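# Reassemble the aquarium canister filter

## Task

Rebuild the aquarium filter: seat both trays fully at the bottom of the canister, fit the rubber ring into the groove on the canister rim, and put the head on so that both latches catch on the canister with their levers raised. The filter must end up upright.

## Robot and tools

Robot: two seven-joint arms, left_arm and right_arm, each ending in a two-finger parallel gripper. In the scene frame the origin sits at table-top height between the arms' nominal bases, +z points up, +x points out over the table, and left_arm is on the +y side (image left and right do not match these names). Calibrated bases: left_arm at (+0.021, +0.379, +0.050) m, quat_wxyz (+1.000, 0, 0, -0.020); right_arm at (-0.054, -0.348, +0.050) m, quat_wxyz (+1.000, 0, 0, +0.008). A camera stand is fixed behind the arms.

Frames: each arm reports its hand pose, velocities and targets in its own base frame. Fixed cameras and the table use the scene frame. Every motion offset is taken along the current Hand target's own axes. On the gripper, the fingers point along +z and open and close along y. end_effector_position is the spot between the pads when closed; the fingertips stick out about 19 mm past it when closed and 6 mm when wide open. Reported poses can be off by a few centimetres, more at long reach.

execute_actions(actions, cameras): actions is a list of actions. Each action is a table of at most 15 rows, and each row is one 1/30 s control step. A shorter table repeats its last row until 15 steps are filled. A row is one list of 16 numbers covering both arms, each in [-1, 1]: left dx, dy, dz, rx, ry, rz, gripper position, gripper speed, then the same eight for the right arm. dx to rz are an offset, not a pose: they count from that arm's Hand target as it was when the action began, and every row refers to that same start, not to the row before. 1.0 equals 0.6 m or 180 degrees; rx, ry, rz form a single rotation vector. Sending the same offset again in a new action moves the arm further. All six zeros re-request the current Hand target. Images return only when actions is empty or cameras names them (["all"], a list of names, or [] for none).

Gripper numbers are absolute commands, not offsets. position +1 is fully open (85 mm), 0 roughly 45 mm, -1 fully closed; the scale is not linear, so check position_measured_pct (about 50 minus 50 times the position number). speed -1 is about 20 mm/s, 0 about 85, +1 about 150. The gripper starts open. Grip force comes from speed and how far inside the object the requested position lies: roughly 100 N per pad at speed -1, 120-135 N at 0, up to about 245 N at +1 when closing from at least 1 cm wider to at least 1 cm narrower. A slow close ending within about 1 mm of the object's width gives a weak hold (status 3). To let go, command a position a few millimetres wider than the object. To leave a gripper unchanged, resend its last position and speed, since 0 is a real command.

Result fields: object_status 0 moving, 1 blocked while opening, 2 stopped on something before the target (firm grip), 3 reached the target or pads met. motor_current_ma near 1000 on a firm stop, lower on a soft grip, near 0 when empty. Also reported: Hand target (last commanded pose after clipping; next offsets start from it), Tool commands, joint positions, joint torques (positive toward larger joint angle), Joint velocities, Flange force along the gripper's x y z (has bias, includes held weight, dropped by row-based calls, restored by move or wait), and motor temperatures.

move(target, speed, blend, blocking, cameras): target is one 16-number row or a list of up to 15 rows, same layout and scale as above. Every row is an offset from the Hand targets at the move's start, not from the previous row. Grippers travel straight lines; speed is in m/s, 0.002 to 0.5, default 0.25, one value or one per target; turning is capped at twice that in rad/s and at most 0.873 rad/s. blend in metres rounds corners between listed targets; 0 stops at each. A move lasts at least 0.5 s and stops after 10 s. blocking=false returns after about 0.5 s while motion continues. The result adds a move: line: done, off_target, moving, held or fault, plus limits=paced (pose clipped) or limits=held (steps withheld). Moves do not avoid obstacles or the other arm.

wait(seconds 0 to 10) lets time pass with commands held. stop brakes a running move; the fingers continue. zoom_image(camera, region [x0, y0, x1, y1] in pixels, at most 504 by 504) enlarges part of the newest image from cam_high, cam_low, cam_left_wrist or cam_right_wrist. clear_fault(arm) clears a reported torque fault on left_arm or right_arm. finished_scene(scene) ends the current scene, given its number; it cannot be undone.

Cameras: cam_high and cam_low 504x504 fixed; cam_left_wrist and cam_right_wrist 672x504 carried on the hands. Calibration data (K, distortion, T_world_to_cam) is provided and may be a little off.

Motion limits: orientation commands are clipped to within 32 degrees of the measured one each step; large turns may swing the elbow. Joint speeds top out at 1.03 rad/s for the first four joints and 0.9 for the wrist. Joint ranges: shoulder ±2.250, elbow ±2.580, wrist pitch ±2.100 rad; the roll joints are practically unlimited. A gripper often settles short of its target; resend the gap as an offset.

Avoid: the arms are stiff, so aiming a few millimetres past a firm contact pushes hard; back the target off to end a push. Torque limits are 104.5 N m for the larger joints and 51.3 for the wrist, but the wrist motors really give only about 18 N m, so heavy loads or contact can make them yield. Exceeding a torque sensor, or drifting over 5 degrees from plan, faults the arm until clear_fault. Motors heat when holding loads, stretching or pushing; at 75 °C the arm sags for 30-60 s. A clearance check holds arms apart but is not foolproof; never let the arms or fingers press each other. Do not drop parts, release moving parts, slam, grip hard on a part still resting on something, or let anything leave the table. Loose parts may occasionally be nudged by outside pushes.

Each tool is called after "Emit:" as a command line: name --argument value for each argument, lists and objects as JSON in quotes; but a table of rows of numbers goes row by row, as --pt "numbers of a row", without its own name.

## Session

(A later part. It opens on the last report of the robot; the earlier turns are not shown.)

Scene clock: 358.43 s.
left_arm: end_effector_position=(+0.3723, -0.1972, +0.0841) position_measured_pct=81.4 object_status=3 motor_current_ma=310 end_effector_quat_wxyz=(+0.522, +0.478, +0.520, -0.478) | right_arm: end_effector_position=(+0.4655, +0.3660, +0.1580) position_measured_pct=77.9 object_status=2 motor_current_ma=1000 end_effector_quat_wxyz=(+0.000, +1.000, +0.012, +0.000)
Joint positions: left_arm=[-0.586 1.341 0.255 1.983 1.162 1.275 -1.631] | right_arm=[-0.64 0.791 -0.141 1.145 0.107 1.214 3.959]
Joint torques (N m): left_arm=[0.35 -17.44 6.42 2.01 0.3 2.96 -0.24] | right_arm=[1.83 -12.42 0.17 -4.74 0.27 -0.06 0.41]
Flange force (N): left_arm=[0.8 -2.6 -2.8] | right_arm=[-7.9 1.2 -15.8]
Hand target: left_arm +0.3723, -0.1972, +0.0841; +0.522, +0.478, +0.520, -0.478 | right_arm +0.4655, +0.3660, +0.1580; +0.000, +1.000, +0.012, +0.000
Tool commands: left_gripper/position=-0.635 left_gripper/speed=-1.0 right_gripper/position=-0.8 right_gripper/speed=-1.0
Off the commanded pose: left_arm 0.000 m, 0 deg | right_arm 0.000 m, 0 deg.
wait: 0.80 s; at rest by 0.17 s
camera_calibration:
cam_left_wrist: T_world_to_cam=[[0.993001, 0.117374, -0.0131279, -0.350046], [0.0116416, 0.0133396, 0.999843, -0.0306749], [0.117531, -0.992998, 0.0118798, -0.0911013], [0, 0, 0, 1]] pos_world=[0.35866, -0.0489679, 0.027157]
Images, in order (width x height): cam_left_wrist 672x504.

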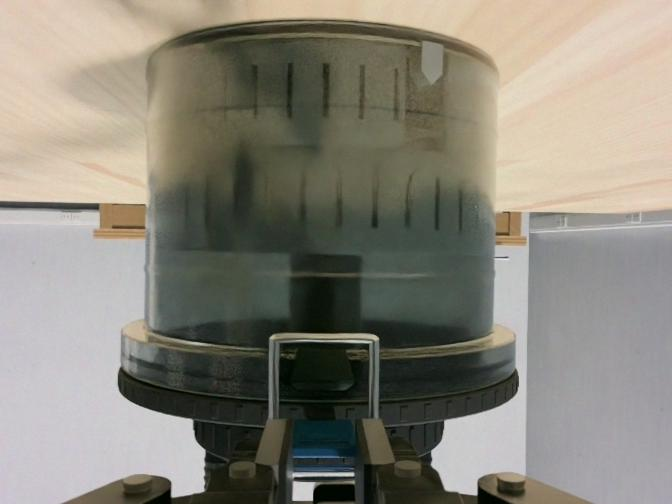

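Emit:
move --pt "-0.0098 0 0.0013 0 0 0 -0.635 -1 0 0 0 0 0 0 -0.8 -1" --pt "-0.0195 0 0.0052 0 0 0 -0.635 -1 0 0 0 0 0 0 -0.8 -1" --speed 0.02 --blend 0.003 --cameras '["all"]'

Emit:
zoom_image --camera "cam_left_wrist" --region '[200, 300, 460, 504]'

Emit:
zoom_image --camera "cam_right_wrist" --region '[0, 330, 150, 500]'

Emit:
zoom_image --camera "cam_high" --region '[200, 140, 300, 240]'

Scene clock: 362.27 s.
left_arm: end_effector_position=(+0.3725, -0.2003, +0.0957) position_measured_pct=81.4 object_status=3 motor_current_ma=310 end_effector_quat_wxyz=(+0.522, +0.478, +0.520, -0.478) | right_arm: end_effector_position=(+0.4655, +0.3660, +0.1580) position_measured_pct=77.9 object_status=2 motor_current_ma=1000 end_effector_quat_wxyz=(+0.000, +1.000, +0.012, +0.000)
Joint positions: left_arm=[-0.583 1.313 0.264 2.004 1.172 1.273 -1.624] | right_arm=[-0.64 0.791 -0.141 1.145 0.107 1.214 3.959]
Joint torques (N m): left_arm=[2.64 -16.32 8.02 3.01 0 3.02 -0.26] | right_arm=[-0.36 -13.46 -1.75 -6.72 -0.6 -1.57 0.38]
Flange force (N): left_arm=[0.2 -1.4 -8.9] | right_arm=[-8.6 6.4 -15.2]
Hand target: left_arm +0.3725, -0.2003, +0.0958; +0.522, +0.478, +0.520, -0.478 | right_arm +0.4655, +0.3660, +0.1580; +0.000, +1.000, +0.012, +0.000
Off the commanded pose: left_arm 0.000 m, 0 deg | right_arm 0.000 m, 0 deg.
move: done
camera_calibration:
cam_left_wrist: T_world_to_cam=[[0.993013, 0.117276, -0.0131263, -0.349837], [0.0116413, 0.0133384, 0.999843, -0.0422352], [0.117432, -0.99301, 0.01188, -0.0943179], [0, 0, 0, 1]] pos_world=[0.35896, -0.0520679, 0.038757]
cam_right_wrist: T_world_to_cam=[[0.0212736, -0.999751, -0.00680069, 0.358052], [-0.999771, -0.0212891, 0.00221398, 0.529212], [-0.00235821, 0.00675203, -0.999974, 0.299849], [0, 0, 0, 1]] pos_world=[0.522181, 0.367205, 0.301104]

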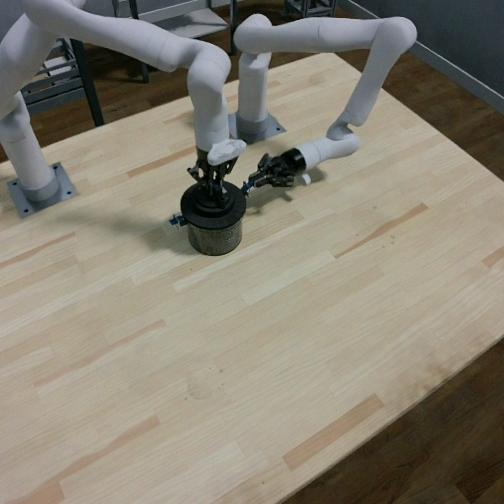

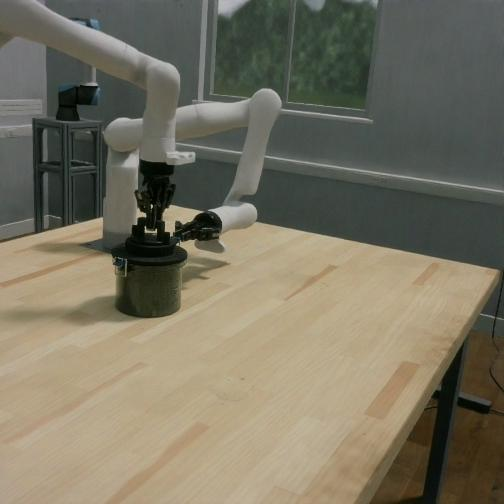

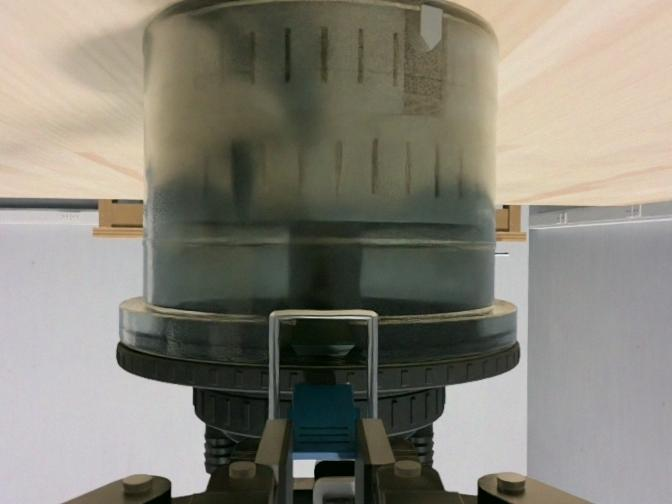

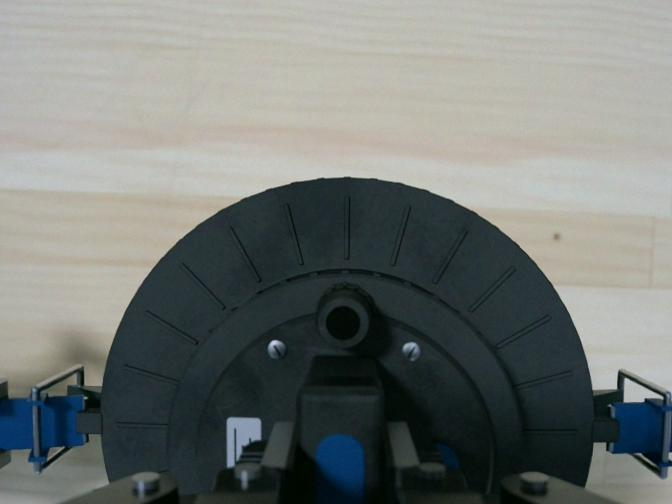

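Scaled by 1.938.

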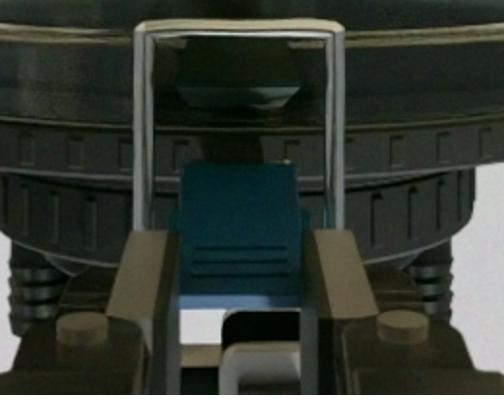

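Scaled by 2.965.

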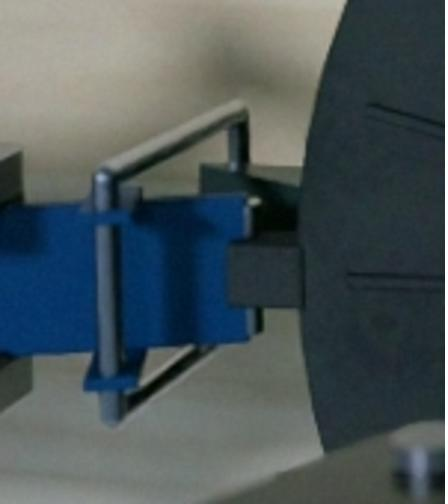

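Scaled by 5.040.

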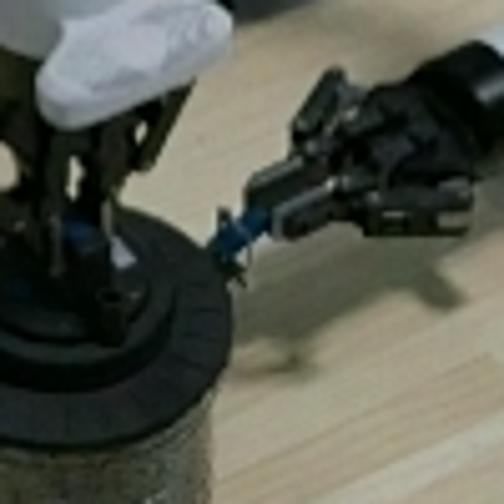

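Emit:
move --pt "-0.01 0 0.004 0 0 0 -0.635 -1 0 0 0 0 0 0 -0.8 -1" --speed 0.02 --cameras '["all"]'

Emit:
zoom_image --camera "cam_left_wrist" --region '[200, 270, 460, 504]'

Emit:
zoom_image --camera "cam_right_wrist" --region '[0, 330, 150, 500]'

Emit:
zoom_image --camera "cam_low" --region '[140, 190, 240, 290]'

Scene clock: 363.47 s.
left_arm: end_effector_position=(+0.3727, -0.2027, +0.1017) position_measured_pct=81.4 object_status=3 motor_current_ma=310 end_effector_quat_wxyz=(+0.522, +0.478, +0.520, -0.478) | right_arm: end_effector_position=(+0.4655, +0.3660, +0.1580) position_measured_pct=77.9 object_status=2 motor_current_ma=1000 end_effector_quat_wxyz=(+0.000, +1.000, +0.012, +0.000)
Joint positions: left_arm=[-0.58 1.299 0.269 2.015 1.18 1.271 -1.621] | right_arm=[-0.64 0.791 -0.141 1.145 0.107 1.214 3.959]
Joint torques (N m): left_arm=[-0.54 -17.89 7.12 2.49 0.07 4.28 -0.18] | right_arm=[-0.46 -12.79 -1.83 -6.13 -0.66 -1.33 0.4]
Flange force (N): left_arm=[4.2 -1.9 0.1] | right_arm=[-8.0 6.1 -16.1]
Hand target: left_arm +0.3727, -0.2027, +0.1018; +0.522, +0.478, +0.520, -0.478 | right_arm +0.4655, +0.3660, +0.1580; +0.000, +1.000, +0.012, +0.000
Off the commanded pose: left_arm 0.000 m, 0 deg | right_arm 0.000 m, 0 deg.
move: done
camera_calibration:
cam_left_wrist: T_world_to_cam=[[0.993013, 0.117274, -0.013127, -0.349676], [0.0116303, 0.0134378, 0.999842, -0.048195], [0.117432, -0.993009, 0.01198, -0.0968003], [0, 0, 0, 1]] pos_world=[0.35916, -0.0544679, 0.0447568]
cam_right_wrist: T_world_to_cam=[[0.0213735, -0.999748, -0.00680202, 0.358099], [-0.999769, -0.021389, 0.00221289, 0.52925], [-0.00235782, 0.00675315, -0.999974, 0.299847], [0, 0, 0, 1]] pos_world=[0.522181, 0.367305, 0.301104]

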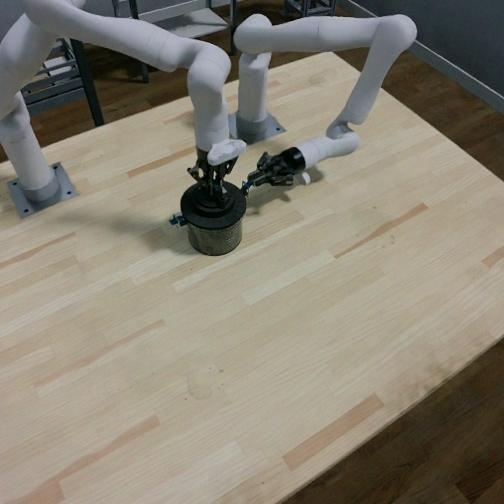

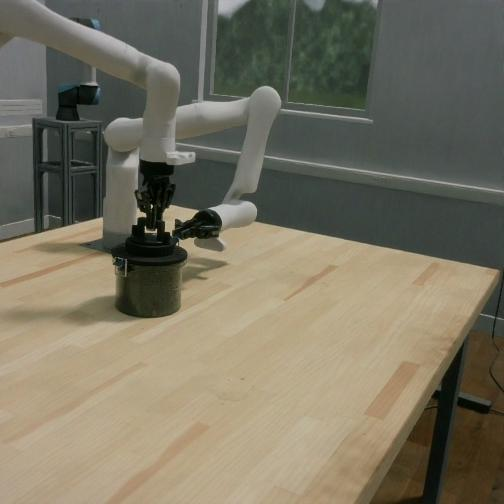

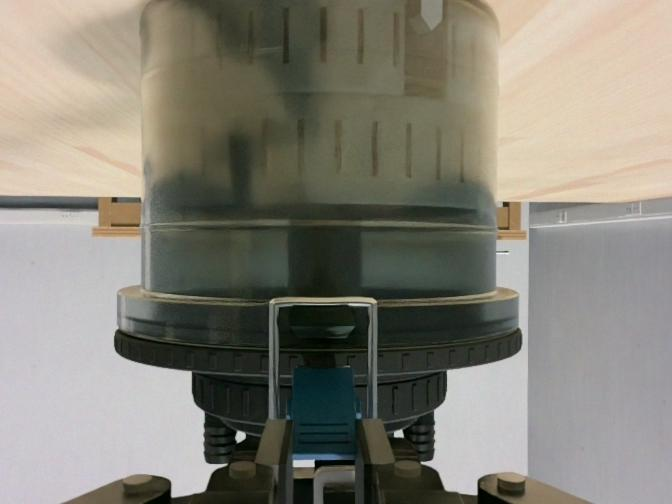

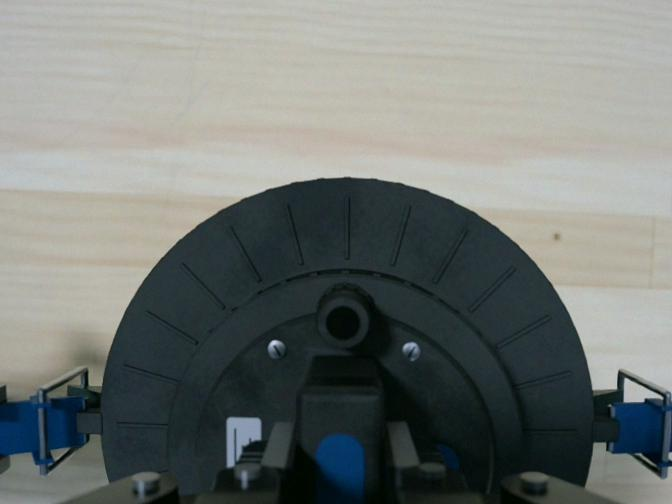

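Scaled by 1.938.

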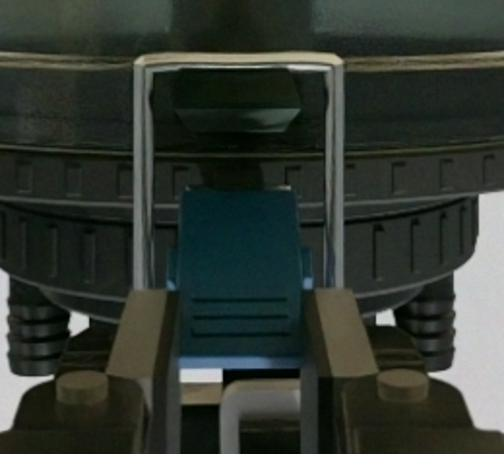

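Scaled by 2.965.

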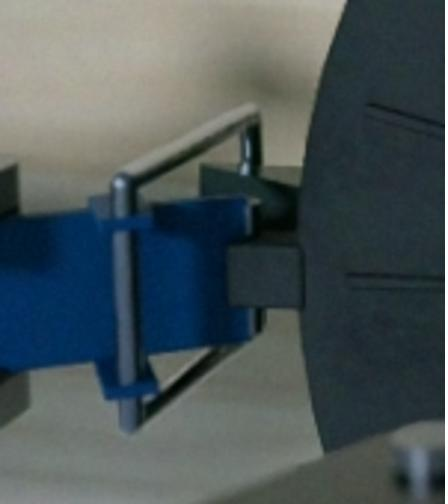

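Scaled by 5.040.

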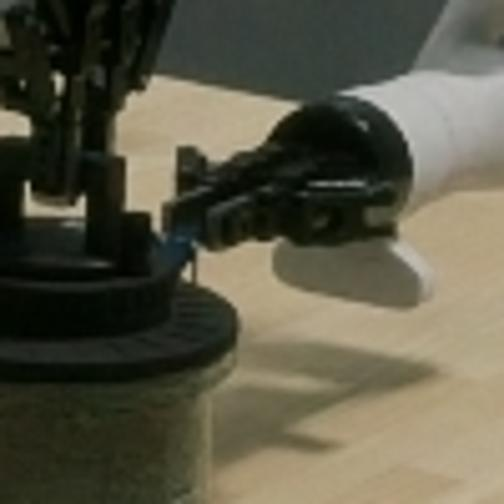

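Emit:
move --pt "-0.0067 0 0.0058 0 0 0 -0.635 -1 0 0 0 0 0 0 -0.8 -1" --speed 0.02 --cameras '["cam_left_wrist","cam_right_wrist"]'

Emit:
zoom_image --camera "cam_left_wrist" --region '[200, 250, 460, 484]'

Emit:
zoom_image --camera "cam_right_wrist" --region '[0, 330, 150, 500]'

Scene clock: 364.73 s.
left_arm: end_effector_position=(+0.3730, -0.2061, +0.1058) position_measured_pct=81.4 object_status=3 motor_current_ma=310 end_effector_quat_wxyz=(+0.522, +0.478, +0.520, -0.478) | right_arm: end_effector_position=(+0.4655, +0.3660, +0.1580) position_measured_pct=77.9 object_status=2 motor_current_ma=1000 end_effector_quat_wxyz=(+0.000, +1.000, +0.012, +0.000)
Joint positions: left_arm=[-0.576 1.29 0.275 2.024 1.189 1.267 -1.62] | right_arm=[-0.64 0.791 -0.141 1.145 0.107 1.214 3.959]
Joint torques (N m): left_arm=[0.61 -17.41 7.27 2.67 -0.2 3.64 -0.22] | right_arm=[-0.29 -13.42 -1.72 -6.52 -0.64 -1.42 0.39]
Flange force (N): left_arm=[3.0 -1.2 -2.6] | right_arm=[-8.3 6.0 -15.2]
Hand target: left_arm +0.3730, -0.2061, +0.1058; +0.522, +0.478, +0.520, -0.478 | right_arm +0.4655, +0.3660, +0.1580; +0.000, +1.000, +0.012, +0.000
Off the commanded pose: left_arm 0.000 m, 0 deg | right_arm 0.000 m, 0 deg.
move: done
camera_calibration:
cam_left_wrist: T_world_to_cam=[[0.993001, 0.117374, -0.0131169, -0.349511], [0.0116307, 0.0133384, 0.999843, -0.0522583], [0.117531, -0.992998, 0.0118799, -0.100291], [0, 0, 0, 1]] pos_world=[0.35946, -0.0578679, 0.048857]
cam_right_wrist: T_world_to_cam=[[0.0213735, -0.999748, -0.00680202, 0.358099], [-0.999769, -0.021389, 0.00221289, 0.52925], [-0.00235782, 0.00675315, -0.999974, 0.299847], [0, 0, 0, 1]] pos_world=[0.522181, 0.367305, 0.301104]
Images, in order (width x height): cam_left_wrist 672x504, cam_right_wrist 672x504.

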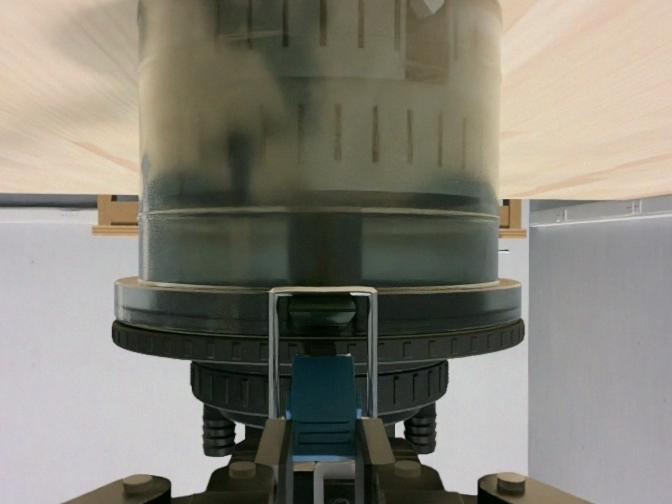

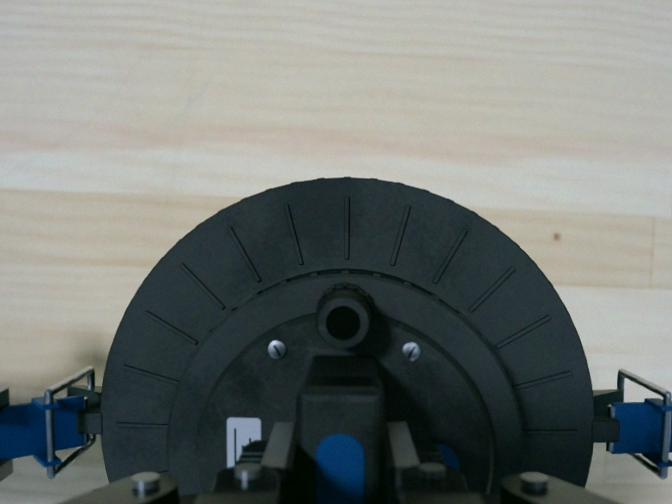

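Scaled by 1.938.

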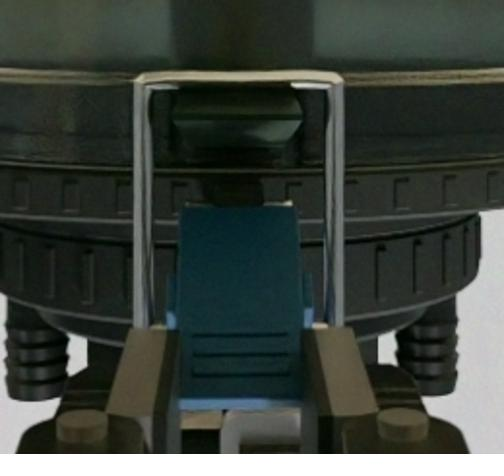

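Scaled by 2.965.

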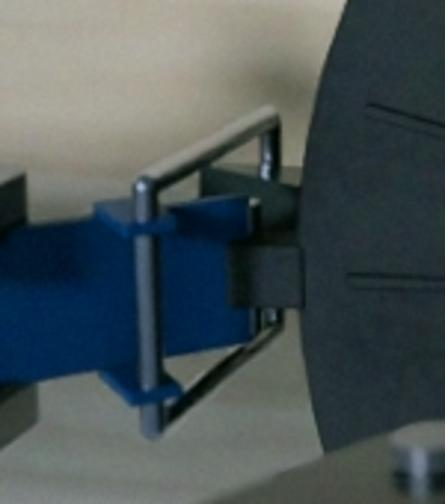

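Emit:
move --pt "-0.006 0 0.0067 0 0 0 -0.635 -1 0 0 0 0 0 0 -0.8 -1" --speed 0.02 --cameras '["cam_left_wrist","cam_right_wrist"]'

Emit:
zoom_image --camera "cam_left_wrist" --region '[200, 250, 460, 484]'

Emit:
zoom_image --camera "cam_right_wrist" --region '[0, 330, 150, 500]'

Scene clock: 366.00 s.
left_arm: end_effector_position=(+0.3733, -0.2101, +0.1094) position_measured_pct=81.4 object_status=3 motor_current_ma=310 end_effector_quat_wxyz=(+0.522, +0.478, +0.520, -0.478) | right_arm: end_effector_position=(+0.4655, +0.3660, +0.1580) position_measured_pct=77.9 object_status=2 motor_current_ma=1000 end_effector_quat_wxyz=(+0.000, +1.000, +0.012, +0.000)
Joint positions: left_arm=[-0.57 1.282 0.282 2.032 1.2 1.262 -1.621] | right_arm=[-0.64 0.791 -0.141 1.145 0.107 1.214 3.959]
Joint torques (N m): left_arm=[1.28 -17.35 9.01 3 0.06 4.35 -0.18] | right_arm=[0.41 -14.37 -1.24 -7.05 -0.38 -1.49 0.41]
Flange force (N): left_arm=[4.5 -2.1 -5.7] | right_arm=[-9.0 5.0 -13.7]
Hand target: left_arm +0.3733, -0.2101, +0.1094; +0.522, +0.478, +0.520, -0.477 | right_arm +0.4655, +0.3660, +0.1580; +0.000, +1.000, +0.012, +0.000
Off the commanded pose: left_arm 0.000 m, 0 deg | right_arm 0.000 m, 0 deg.
move: done
camera_calibration:
cam_left_wrist: T_world_to_cam=[[0.993001, 0.117374, -0.0131169, -0.349293], [0.0116307, 0.0133384, 0.999843, -0.0558078], [0.117531, -0.992998, 0.0118799, -0.104341], [0, 0, 0, 1]] pos_world=[0.35976, -0.0618679, 0.052457]
cam_right_wrist: T_world_to_cam=[[0.0213735, -0.999748, -0.00680202, 0.358099], [-0.999769, -0.021389, 0.00221289, 0.52925], [-0.00235782, 0.00675315, -0.999974, 0.299847], [0, 0, 0, 1]] pos_world=[0.522181, 0.367305, 0.301104]
Images, in order (width x height): cam_left_wrist 672x504, cam_right_wrist 672x504.

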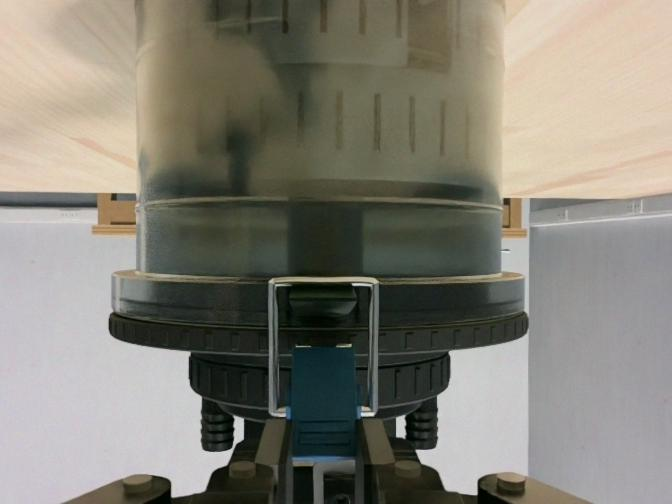

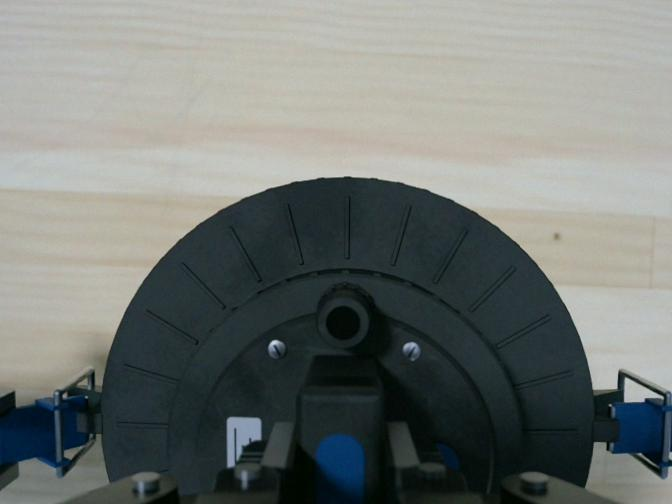

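Scaled by 1.938.

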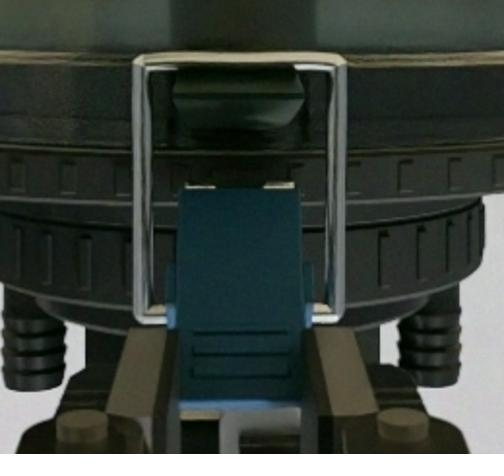

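Scaled by 2.965.

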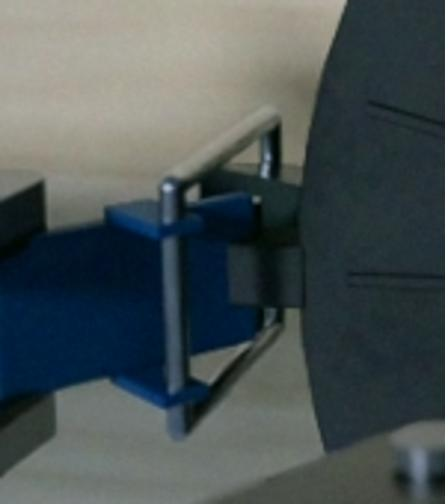

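Emit:
move --pt "-0.004 0 0.008 0 0 0 -0.635 -1 0 0 0 0 0 0 -0.8 -1" --speed 0.02 --cameras '["cam_left_wrist","cam_right_wrist"]'

Emit:
zoom_image --camera "cam_left_wrist" --region '[200, 250, 460, 484]'

Emit:
zoom_image --camera "cam_right_wrist" --region '[0, 330, 150, 500]'

Scene clock: 367.33 s.
left_arm: end_effector_position=(+0.3737, -0.2149, +0.1118) position_measured_pct=81.4 object_status=3 motor_current_ma=310 end_effector_quat_wxyz=(+0.522, +0.478, +0.520, -0.478) | right_arm: end_effector_position=(+0.4655, +0.3660, +0.1580) position_measured_pct=77.9 object_status=2 motor_current_ma=1000 end_effector_quat_wxyz=(+0.000, +1.000, +0.012, +0.000)
Joint positions: left_arm=[-0.562 1.278 0.289 2.038 1.212 1.256 -1.623] | right_arm=[-0.64 0.791 -0.141 1.145 0.107 1.214 3.959]
Joint torques (N m): left_arm=[2.18 -17.06 8.89 3.14 0.24 4.22 -0.17] | right_arm=[-0.1 -13.86 -1.64 -7.49 -0.59 -2.04 0.43]
Flange force (N): left_arm=[3.9 -1.8 -7.9] | right_arm=[-10.2 6.9 -14.8]
Hand target: left_arm +0.3737, -0.2149, +0.1118; +0.522, +0.478, +0.520, -0.478 | right_arm +0.4655, +0.3660, +0.1580; +0.000, +1.000, +0.012, +0.000
Off the commanded pose: left_arm 0.000 m, 0 deg | right_arm 0.000 m, 0 deg.
move: done
camera_calibration:
cam_left_wrist: T_world_to_cam=[[0.993, 0.117373, -0.0132163, -0.349089], [0.0117295, 0.0133493, 0.999842, -0.0581828], [0.117531, -0.992998, 0.0118791, -0.109183], [0, 0, 0, 1]] pos_world=[0.36016, -0.0666679, 0.054857]
cam_right_wrist: T_world_to_cam=[[0.0213735, -0.999748, -0.00680202, 0.358099], [-0.999769, -0.021389, 0.00221289, 0.52925], [-0.00235782, 0.00675315, -0.999974, 0.299847], [0, 0, 0, 1]] pos_world=[0.522181, 0.367305, 0.301104]
Images, in order (width x height): cam_left_wrist 672x504, cam_right_wrist 672x504.

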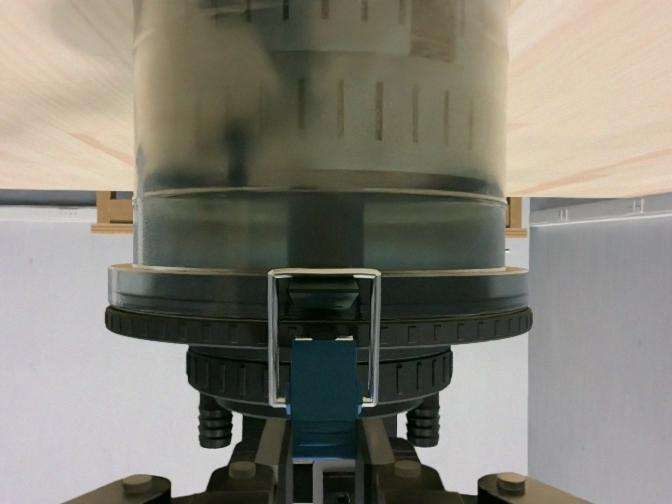

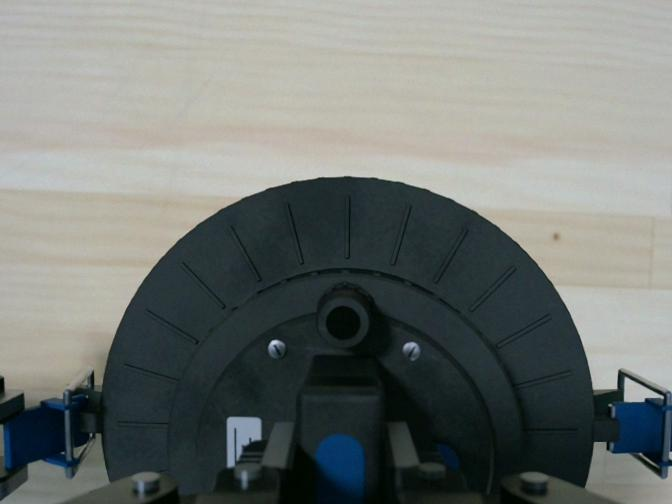

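Scaled by 1.938.

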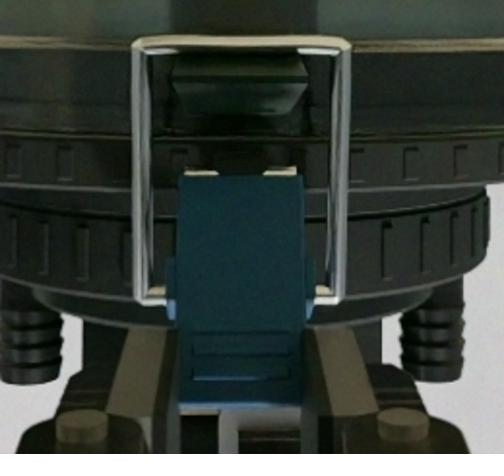

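Scaled by 2.965.

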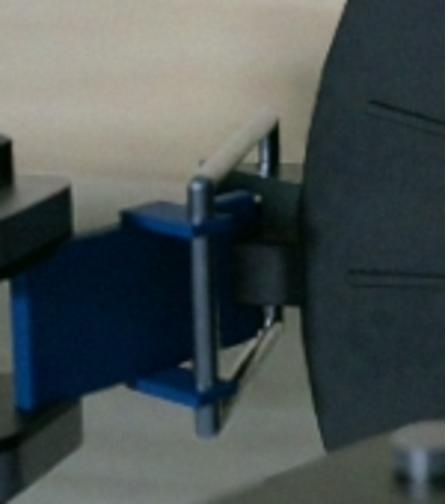

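Emit:
move --pt "-0.0015 0 0.01 0 0 0 -0.635 -1 0 0 0 0 0 0 -0.8 -1" --speed 0.02 --cameras '["cam_left_wrist","cam_right_wrist"]'

Emit:
zoom_image --camera "cam_left_wrist" --region '[200, 250, 460, 484]'

Emit:
zoom_image --camera "cam_right_wrist" --region '[0, 330, 150, 500]'

Scene clock: 368.47 s.
left_arm: end_effector_position=(+0.3743, -0.2208, +0.1128) position_measured_pct=81.4 object_status=3 motor_current_ma=310 end_effector_quat_wxyz=(+0.522, +0.478, +0.520, -0.477) | right_arm: end_effector_position=(+0.4655, +0.3660, +0.1580) position_measured_pct=77.9 object_status=2 motor_current_ma=1000 end_effector_quat_wxyz=(+0.000, +1.000, +0.012, +0.000)
Joint positions: left_arm=[-0.552 1.278 0.297 2.043 1.227 1.248 -1.629] | right_arm=[-0.64 0.791 -0.141 1.145 0.107 1.214 3.959]
Joint torques (N m): left_arm=[1.72 -14.97 4.54 1.37 -0.24 0.8 -0.24] | right_arm=[0.75 -13.94 -0.96 -7.48 -0.22 -1.98 0.42]
Flange force (N): left_arm=[-7.1 -1.1 -5.0] | right_arm=[-10.8 5.7 -14.7]
Hand target: left_arm +0.3743, -0.2209, +0.1128; +0.522, +0.478, +0.520, -0.478 | right_arm +0.4655, +0.3660, +0.1580; +0.000, +1.000, +0.012, +0.000
Off the commanded pose: left_arm 0.000 m, 0 deg | right_arm 0.000 m, 0 deg.
move: done
camera_calibration:
cam_left_wrist: T_world_to_cam=[[0.993014, 0.117277, -0.0130269, -0.34899], [0.0115425, 0.0133275, 0.999845, -0.059044], [0.117433, -0.99301, 0.0118807, -0.115189], [0, 0, 0, 1]] pos_world=[0.360761, -0.0726679, 0.055857]
cam_right_wrist: T_world_to_cam=[[0.0213735, -0.999748, -0.00680202, 0.358099], [-0.999769, -0.021389, 0.00221289, 0.52925], [-0.00235782, 0.00675315, -0.999974, 0.299847], [0, 0, 0, 1]] pos_world=[0.522181, 0.367305, 0.301104]
Images, in order (width x height): cam_left_wrist 672x504, cam_right_wrist 672x504.

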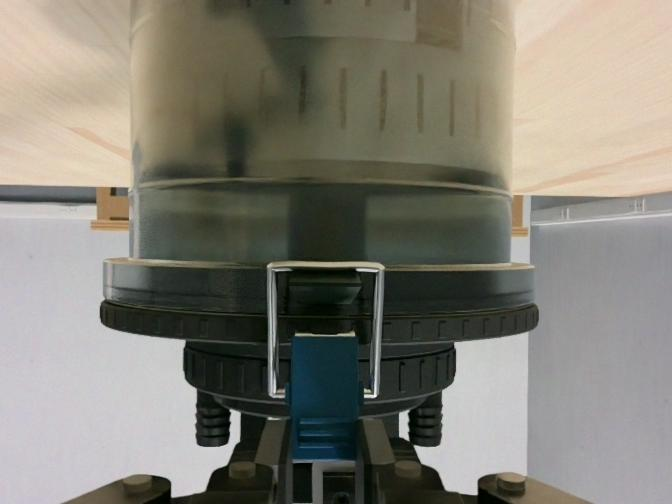

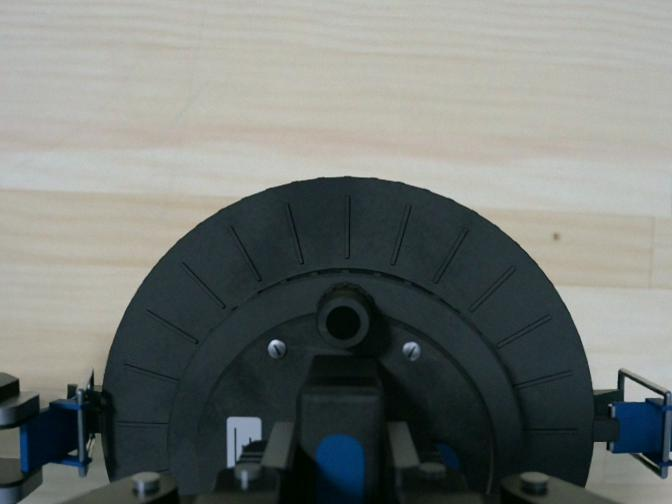

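Scaled by 1.938.

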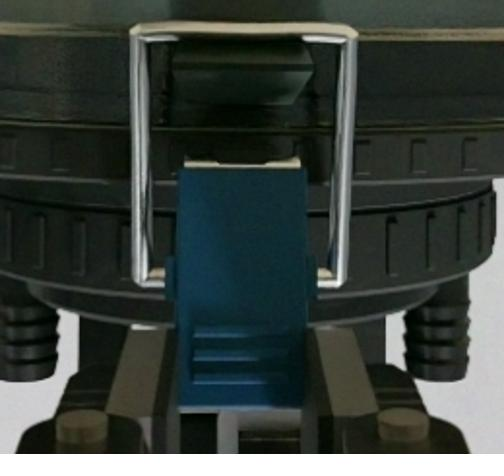

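Scaled by 2.965.

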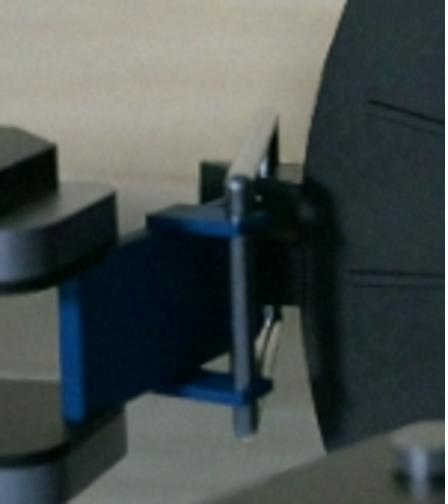

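Emit:
move --pt "0.001 0 0.01 0 0 0 -0.635 -1 0 0 0 0 0 0 -0.8 -1" --speed 0.02 --cameras '["cam_left_wrist","cam_right_wrist"]'

Emit:
zoom_image --camera "cam_left_wrist" --region '[200, 250, 460, 484]'

Emit:
zoom_image --camera "cam_right_wrist" --region '[0, 330, 150, 500]'

Scene clock: 369.70 s.
left_arm: end_effector_position=(+0.3748, -0.2268, +0.1121) position_measured_pct=81.4 object_status=3 motor_current_ma=310 end_effector_quat_wxyz=(+0.522, +0.478, +0.520, -0.477) | right_arm: end_effector_position=(+0.4655, +0.3660, +0.1580) position_measured_pct=77.9 object_status=2 motor_current_ma=1000 end_effector_quat_wxyz=(+0.000, +1.000, +0.012, +0.000)
Joint positions: left_arm=[-0.542 1.282 0.304 2.045 1.241 1.24 -1.636] | right_arm=[-0.64 0.791 -0.141 1.145 0.107 1.214 3.959]
Joint torques (N m): left_arm=[2.56 -14.77 4.88 1.26 -0.18 0.17 -0.21] | right_arm=[-0.22 -13.77 -1.74 -7.29 -0.66 -1.88 0.42]
Flange force (N): left_arm=[-7.9 -1.5 -7.8] | right_arm=[-9.7 6.9 -14.8]
Hand target: left_arm +0.3748, -0.2269, +0.1121; +0.522, +0.478, +0.520, -0.478 | right_arm +0.4655, +0.3660, +0.1580; +0.000, +1.000, +0.012, +0.000
Off the commanded pose: left_arm 0.000 m, 0 deg | right_arm 0.000 m, 0 deg.
move: done
camera_calibration:
cam_left_wrist: T_world_to_cam=[[0.993001, 0.117376, -0.0131162, -0.348786], [0.0116417, 0.013239, 0.999845, -0.0583141], [0.117531, -0.992999, 0.0117799, -0.121127], [0, 0, 0, 1]] pos_world=[0.36126, -0.0785678, 0.0551572]
cam_right_wrist: T_world_to_cam=[[0.0213735, -0.999748, -0.00680202, 0.358099], [-0.999769, -0.021389, 0.00221289, 0.52925], [-0.00235782, 0.00675315, -0.999974, 0.299847], [0, 0, 0, 1]] pos_world=[0.522181, 0.367305, 0.301104]
Images, in order (width x height): cam_left_wrist 672x504, cam_right_wrist 672x504.

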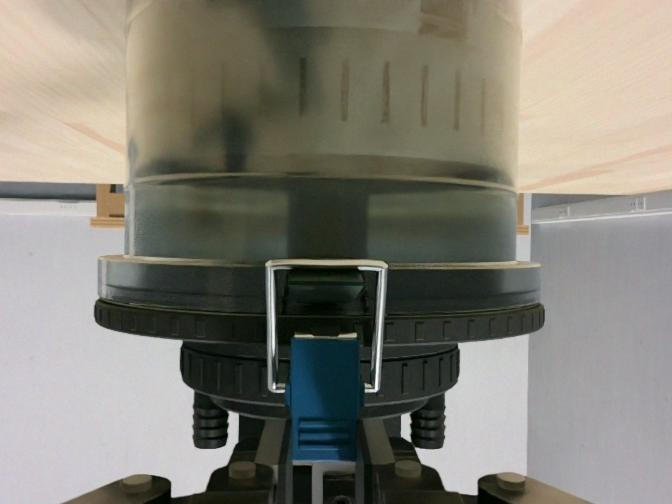

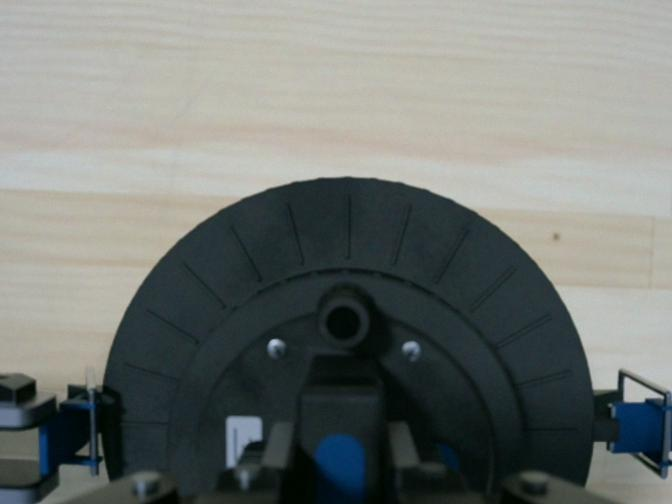

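Scaled by 1.938.

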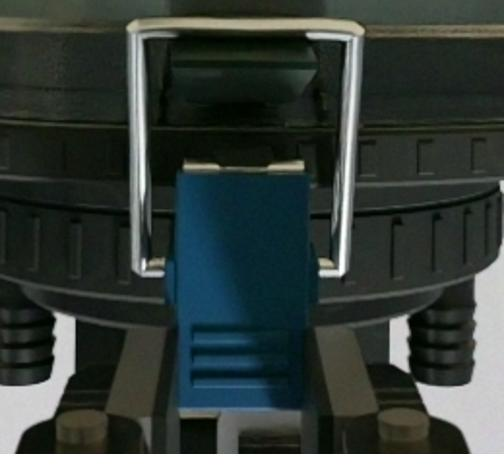

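Scaled by 2.965.

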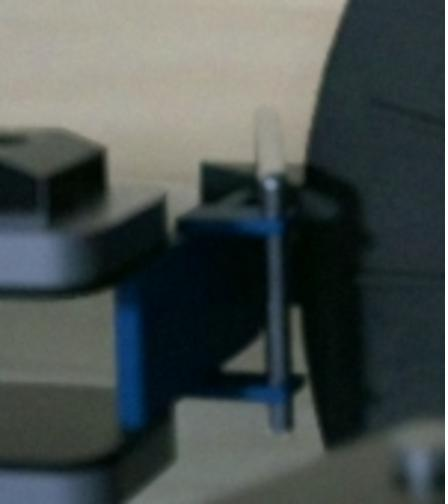

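Emit:
move --pt "0.0015 0 0.01 0 0 0 -0.635 -1 0 0 0 0 0 0 -0.8 -1" --speed 0.02 --cameras '["cam_left_wrist","cam_right_wrist","cam_low"]'

Emit:
zoom_image --camera "cam_left_wrist" --region '[200, 250, 460, 484]'

Emit:
zoom_image --camera "cam_right_wrist" --region '[0, 330, 150, 500]'

Emit:
zoom_image --camera "cam_low" --region '[130, 180, 230, 280]'

Scene clock: 371.00 s.
left_arm: end_effector_position=(+0.3753, -0.2328, +0.1113) position_measured_pct=81.4 object_status=3 motor_current_ma=310 end_effector_quat_wxyz=(+0.522, +0.478, +0.520, -0.477) | right_arm: end_effector_position=(+0.4655, +0.3660, +0.1580) position_measured_pct=77.9 object_status=2 motor_current_ma=1000 end_effector_quat_wxyz=(+0.000, +1.000, +0.012, +0.000)
Joint positions: left_arm=[-0.531 1.287 0.312 2.047 1.256 1.233 -1.643] | right_arm=[-0.64 0.791 -0.141 1.145 0.107 1.214 3.959]
Joint torques (N m): left_arm=[6.17 -13.66 7.61 2.36 0.12 0.19 -0.26] | right_arm=[-2.88 -12.74 -3.15 -8.65 -0.77 -3.62 0.21]
Flange force (N): left_arm=[-8.4 -0.8 -19.2] | right_arm=[-11.1 13.9 -17.8]
Hand target: left_arm +0.3753, -0.2329, +0.1113; +0.522, +0.478, +0.520, -0.478 | right_arm +0.4655, +0.3660, +0.1580; +0.000, +1.000, +0.012, +0.000
Off the commanded pose: left_arm 0.000 m, 0 deg | right_arm 0.000 m, 0 deg.
move: done
camera_calibration:
cam_left_wrist: T_world_to_cam=[[0.993001, 0.117374, -0.0131169, -0.348589], [0.0116307, 0.0133384, 0.999843, -0.057428], [0.117531, -0.992998, 0.0118799, -0.12714], [0, 0, 0, 1]] pos_world=[0.36176, -0.0845679, 0.054357]
cam_right_wrist: T_world_to_cam=[[0.0212736, -0.999751, -0.00680069, 0.358052], [-0.999771, -0.0212891, 0.00221398, 0.529212], [-0.00235821, 0.00675203, -0.999974, 0.299849], [0, 0, 0, 1]] pos_world=[0.522181, 0.367205, 0.301104]
Images, in order (width x height): cam_low 504x504, cam_left_wrist 672x504, cam_right_wrist 672x504.

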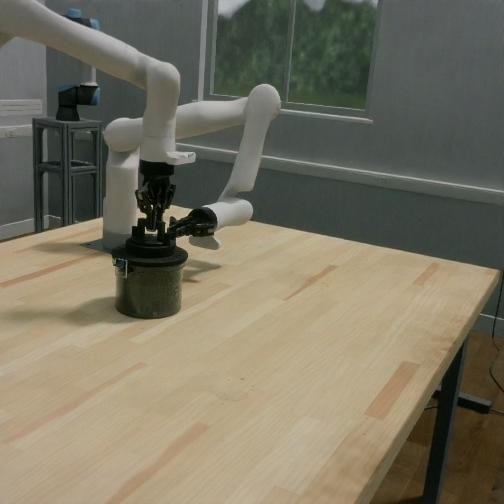

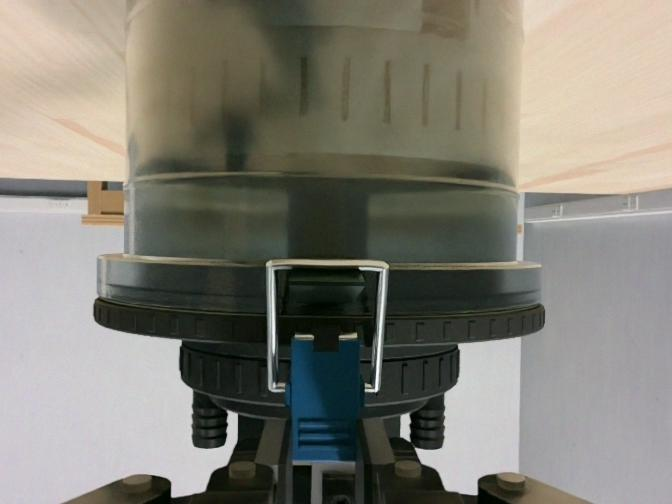

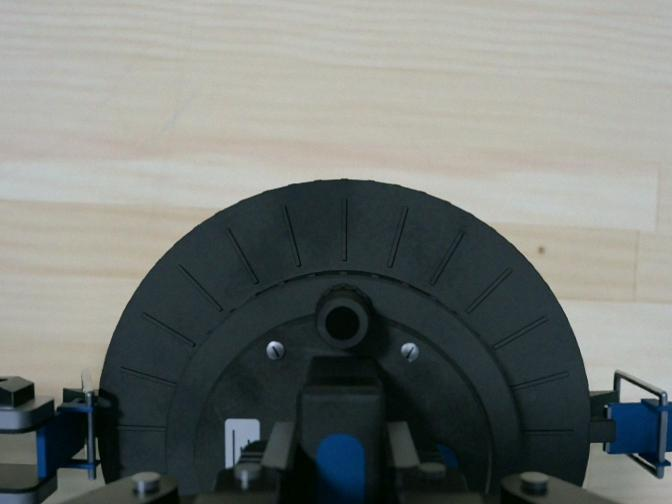

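Scaled by 1.938.

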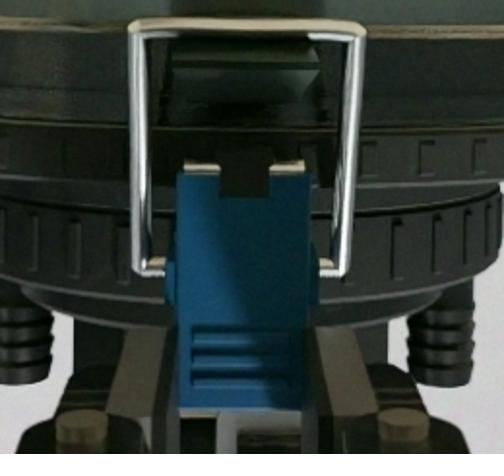

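Scaled by 2.965.

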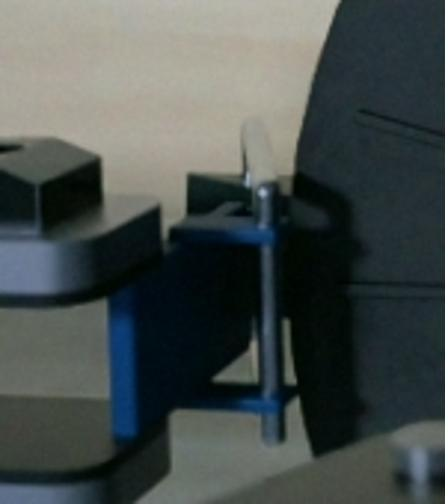

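Scaled by 5.040.

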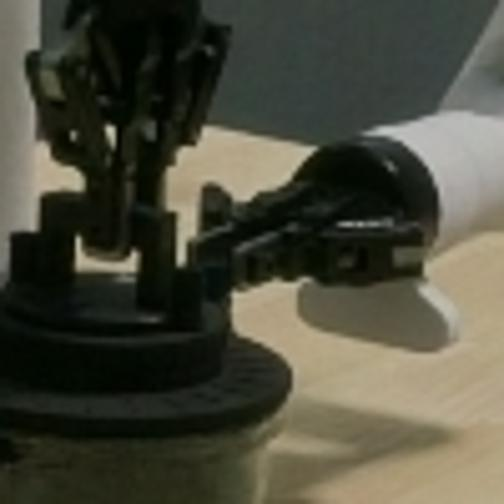

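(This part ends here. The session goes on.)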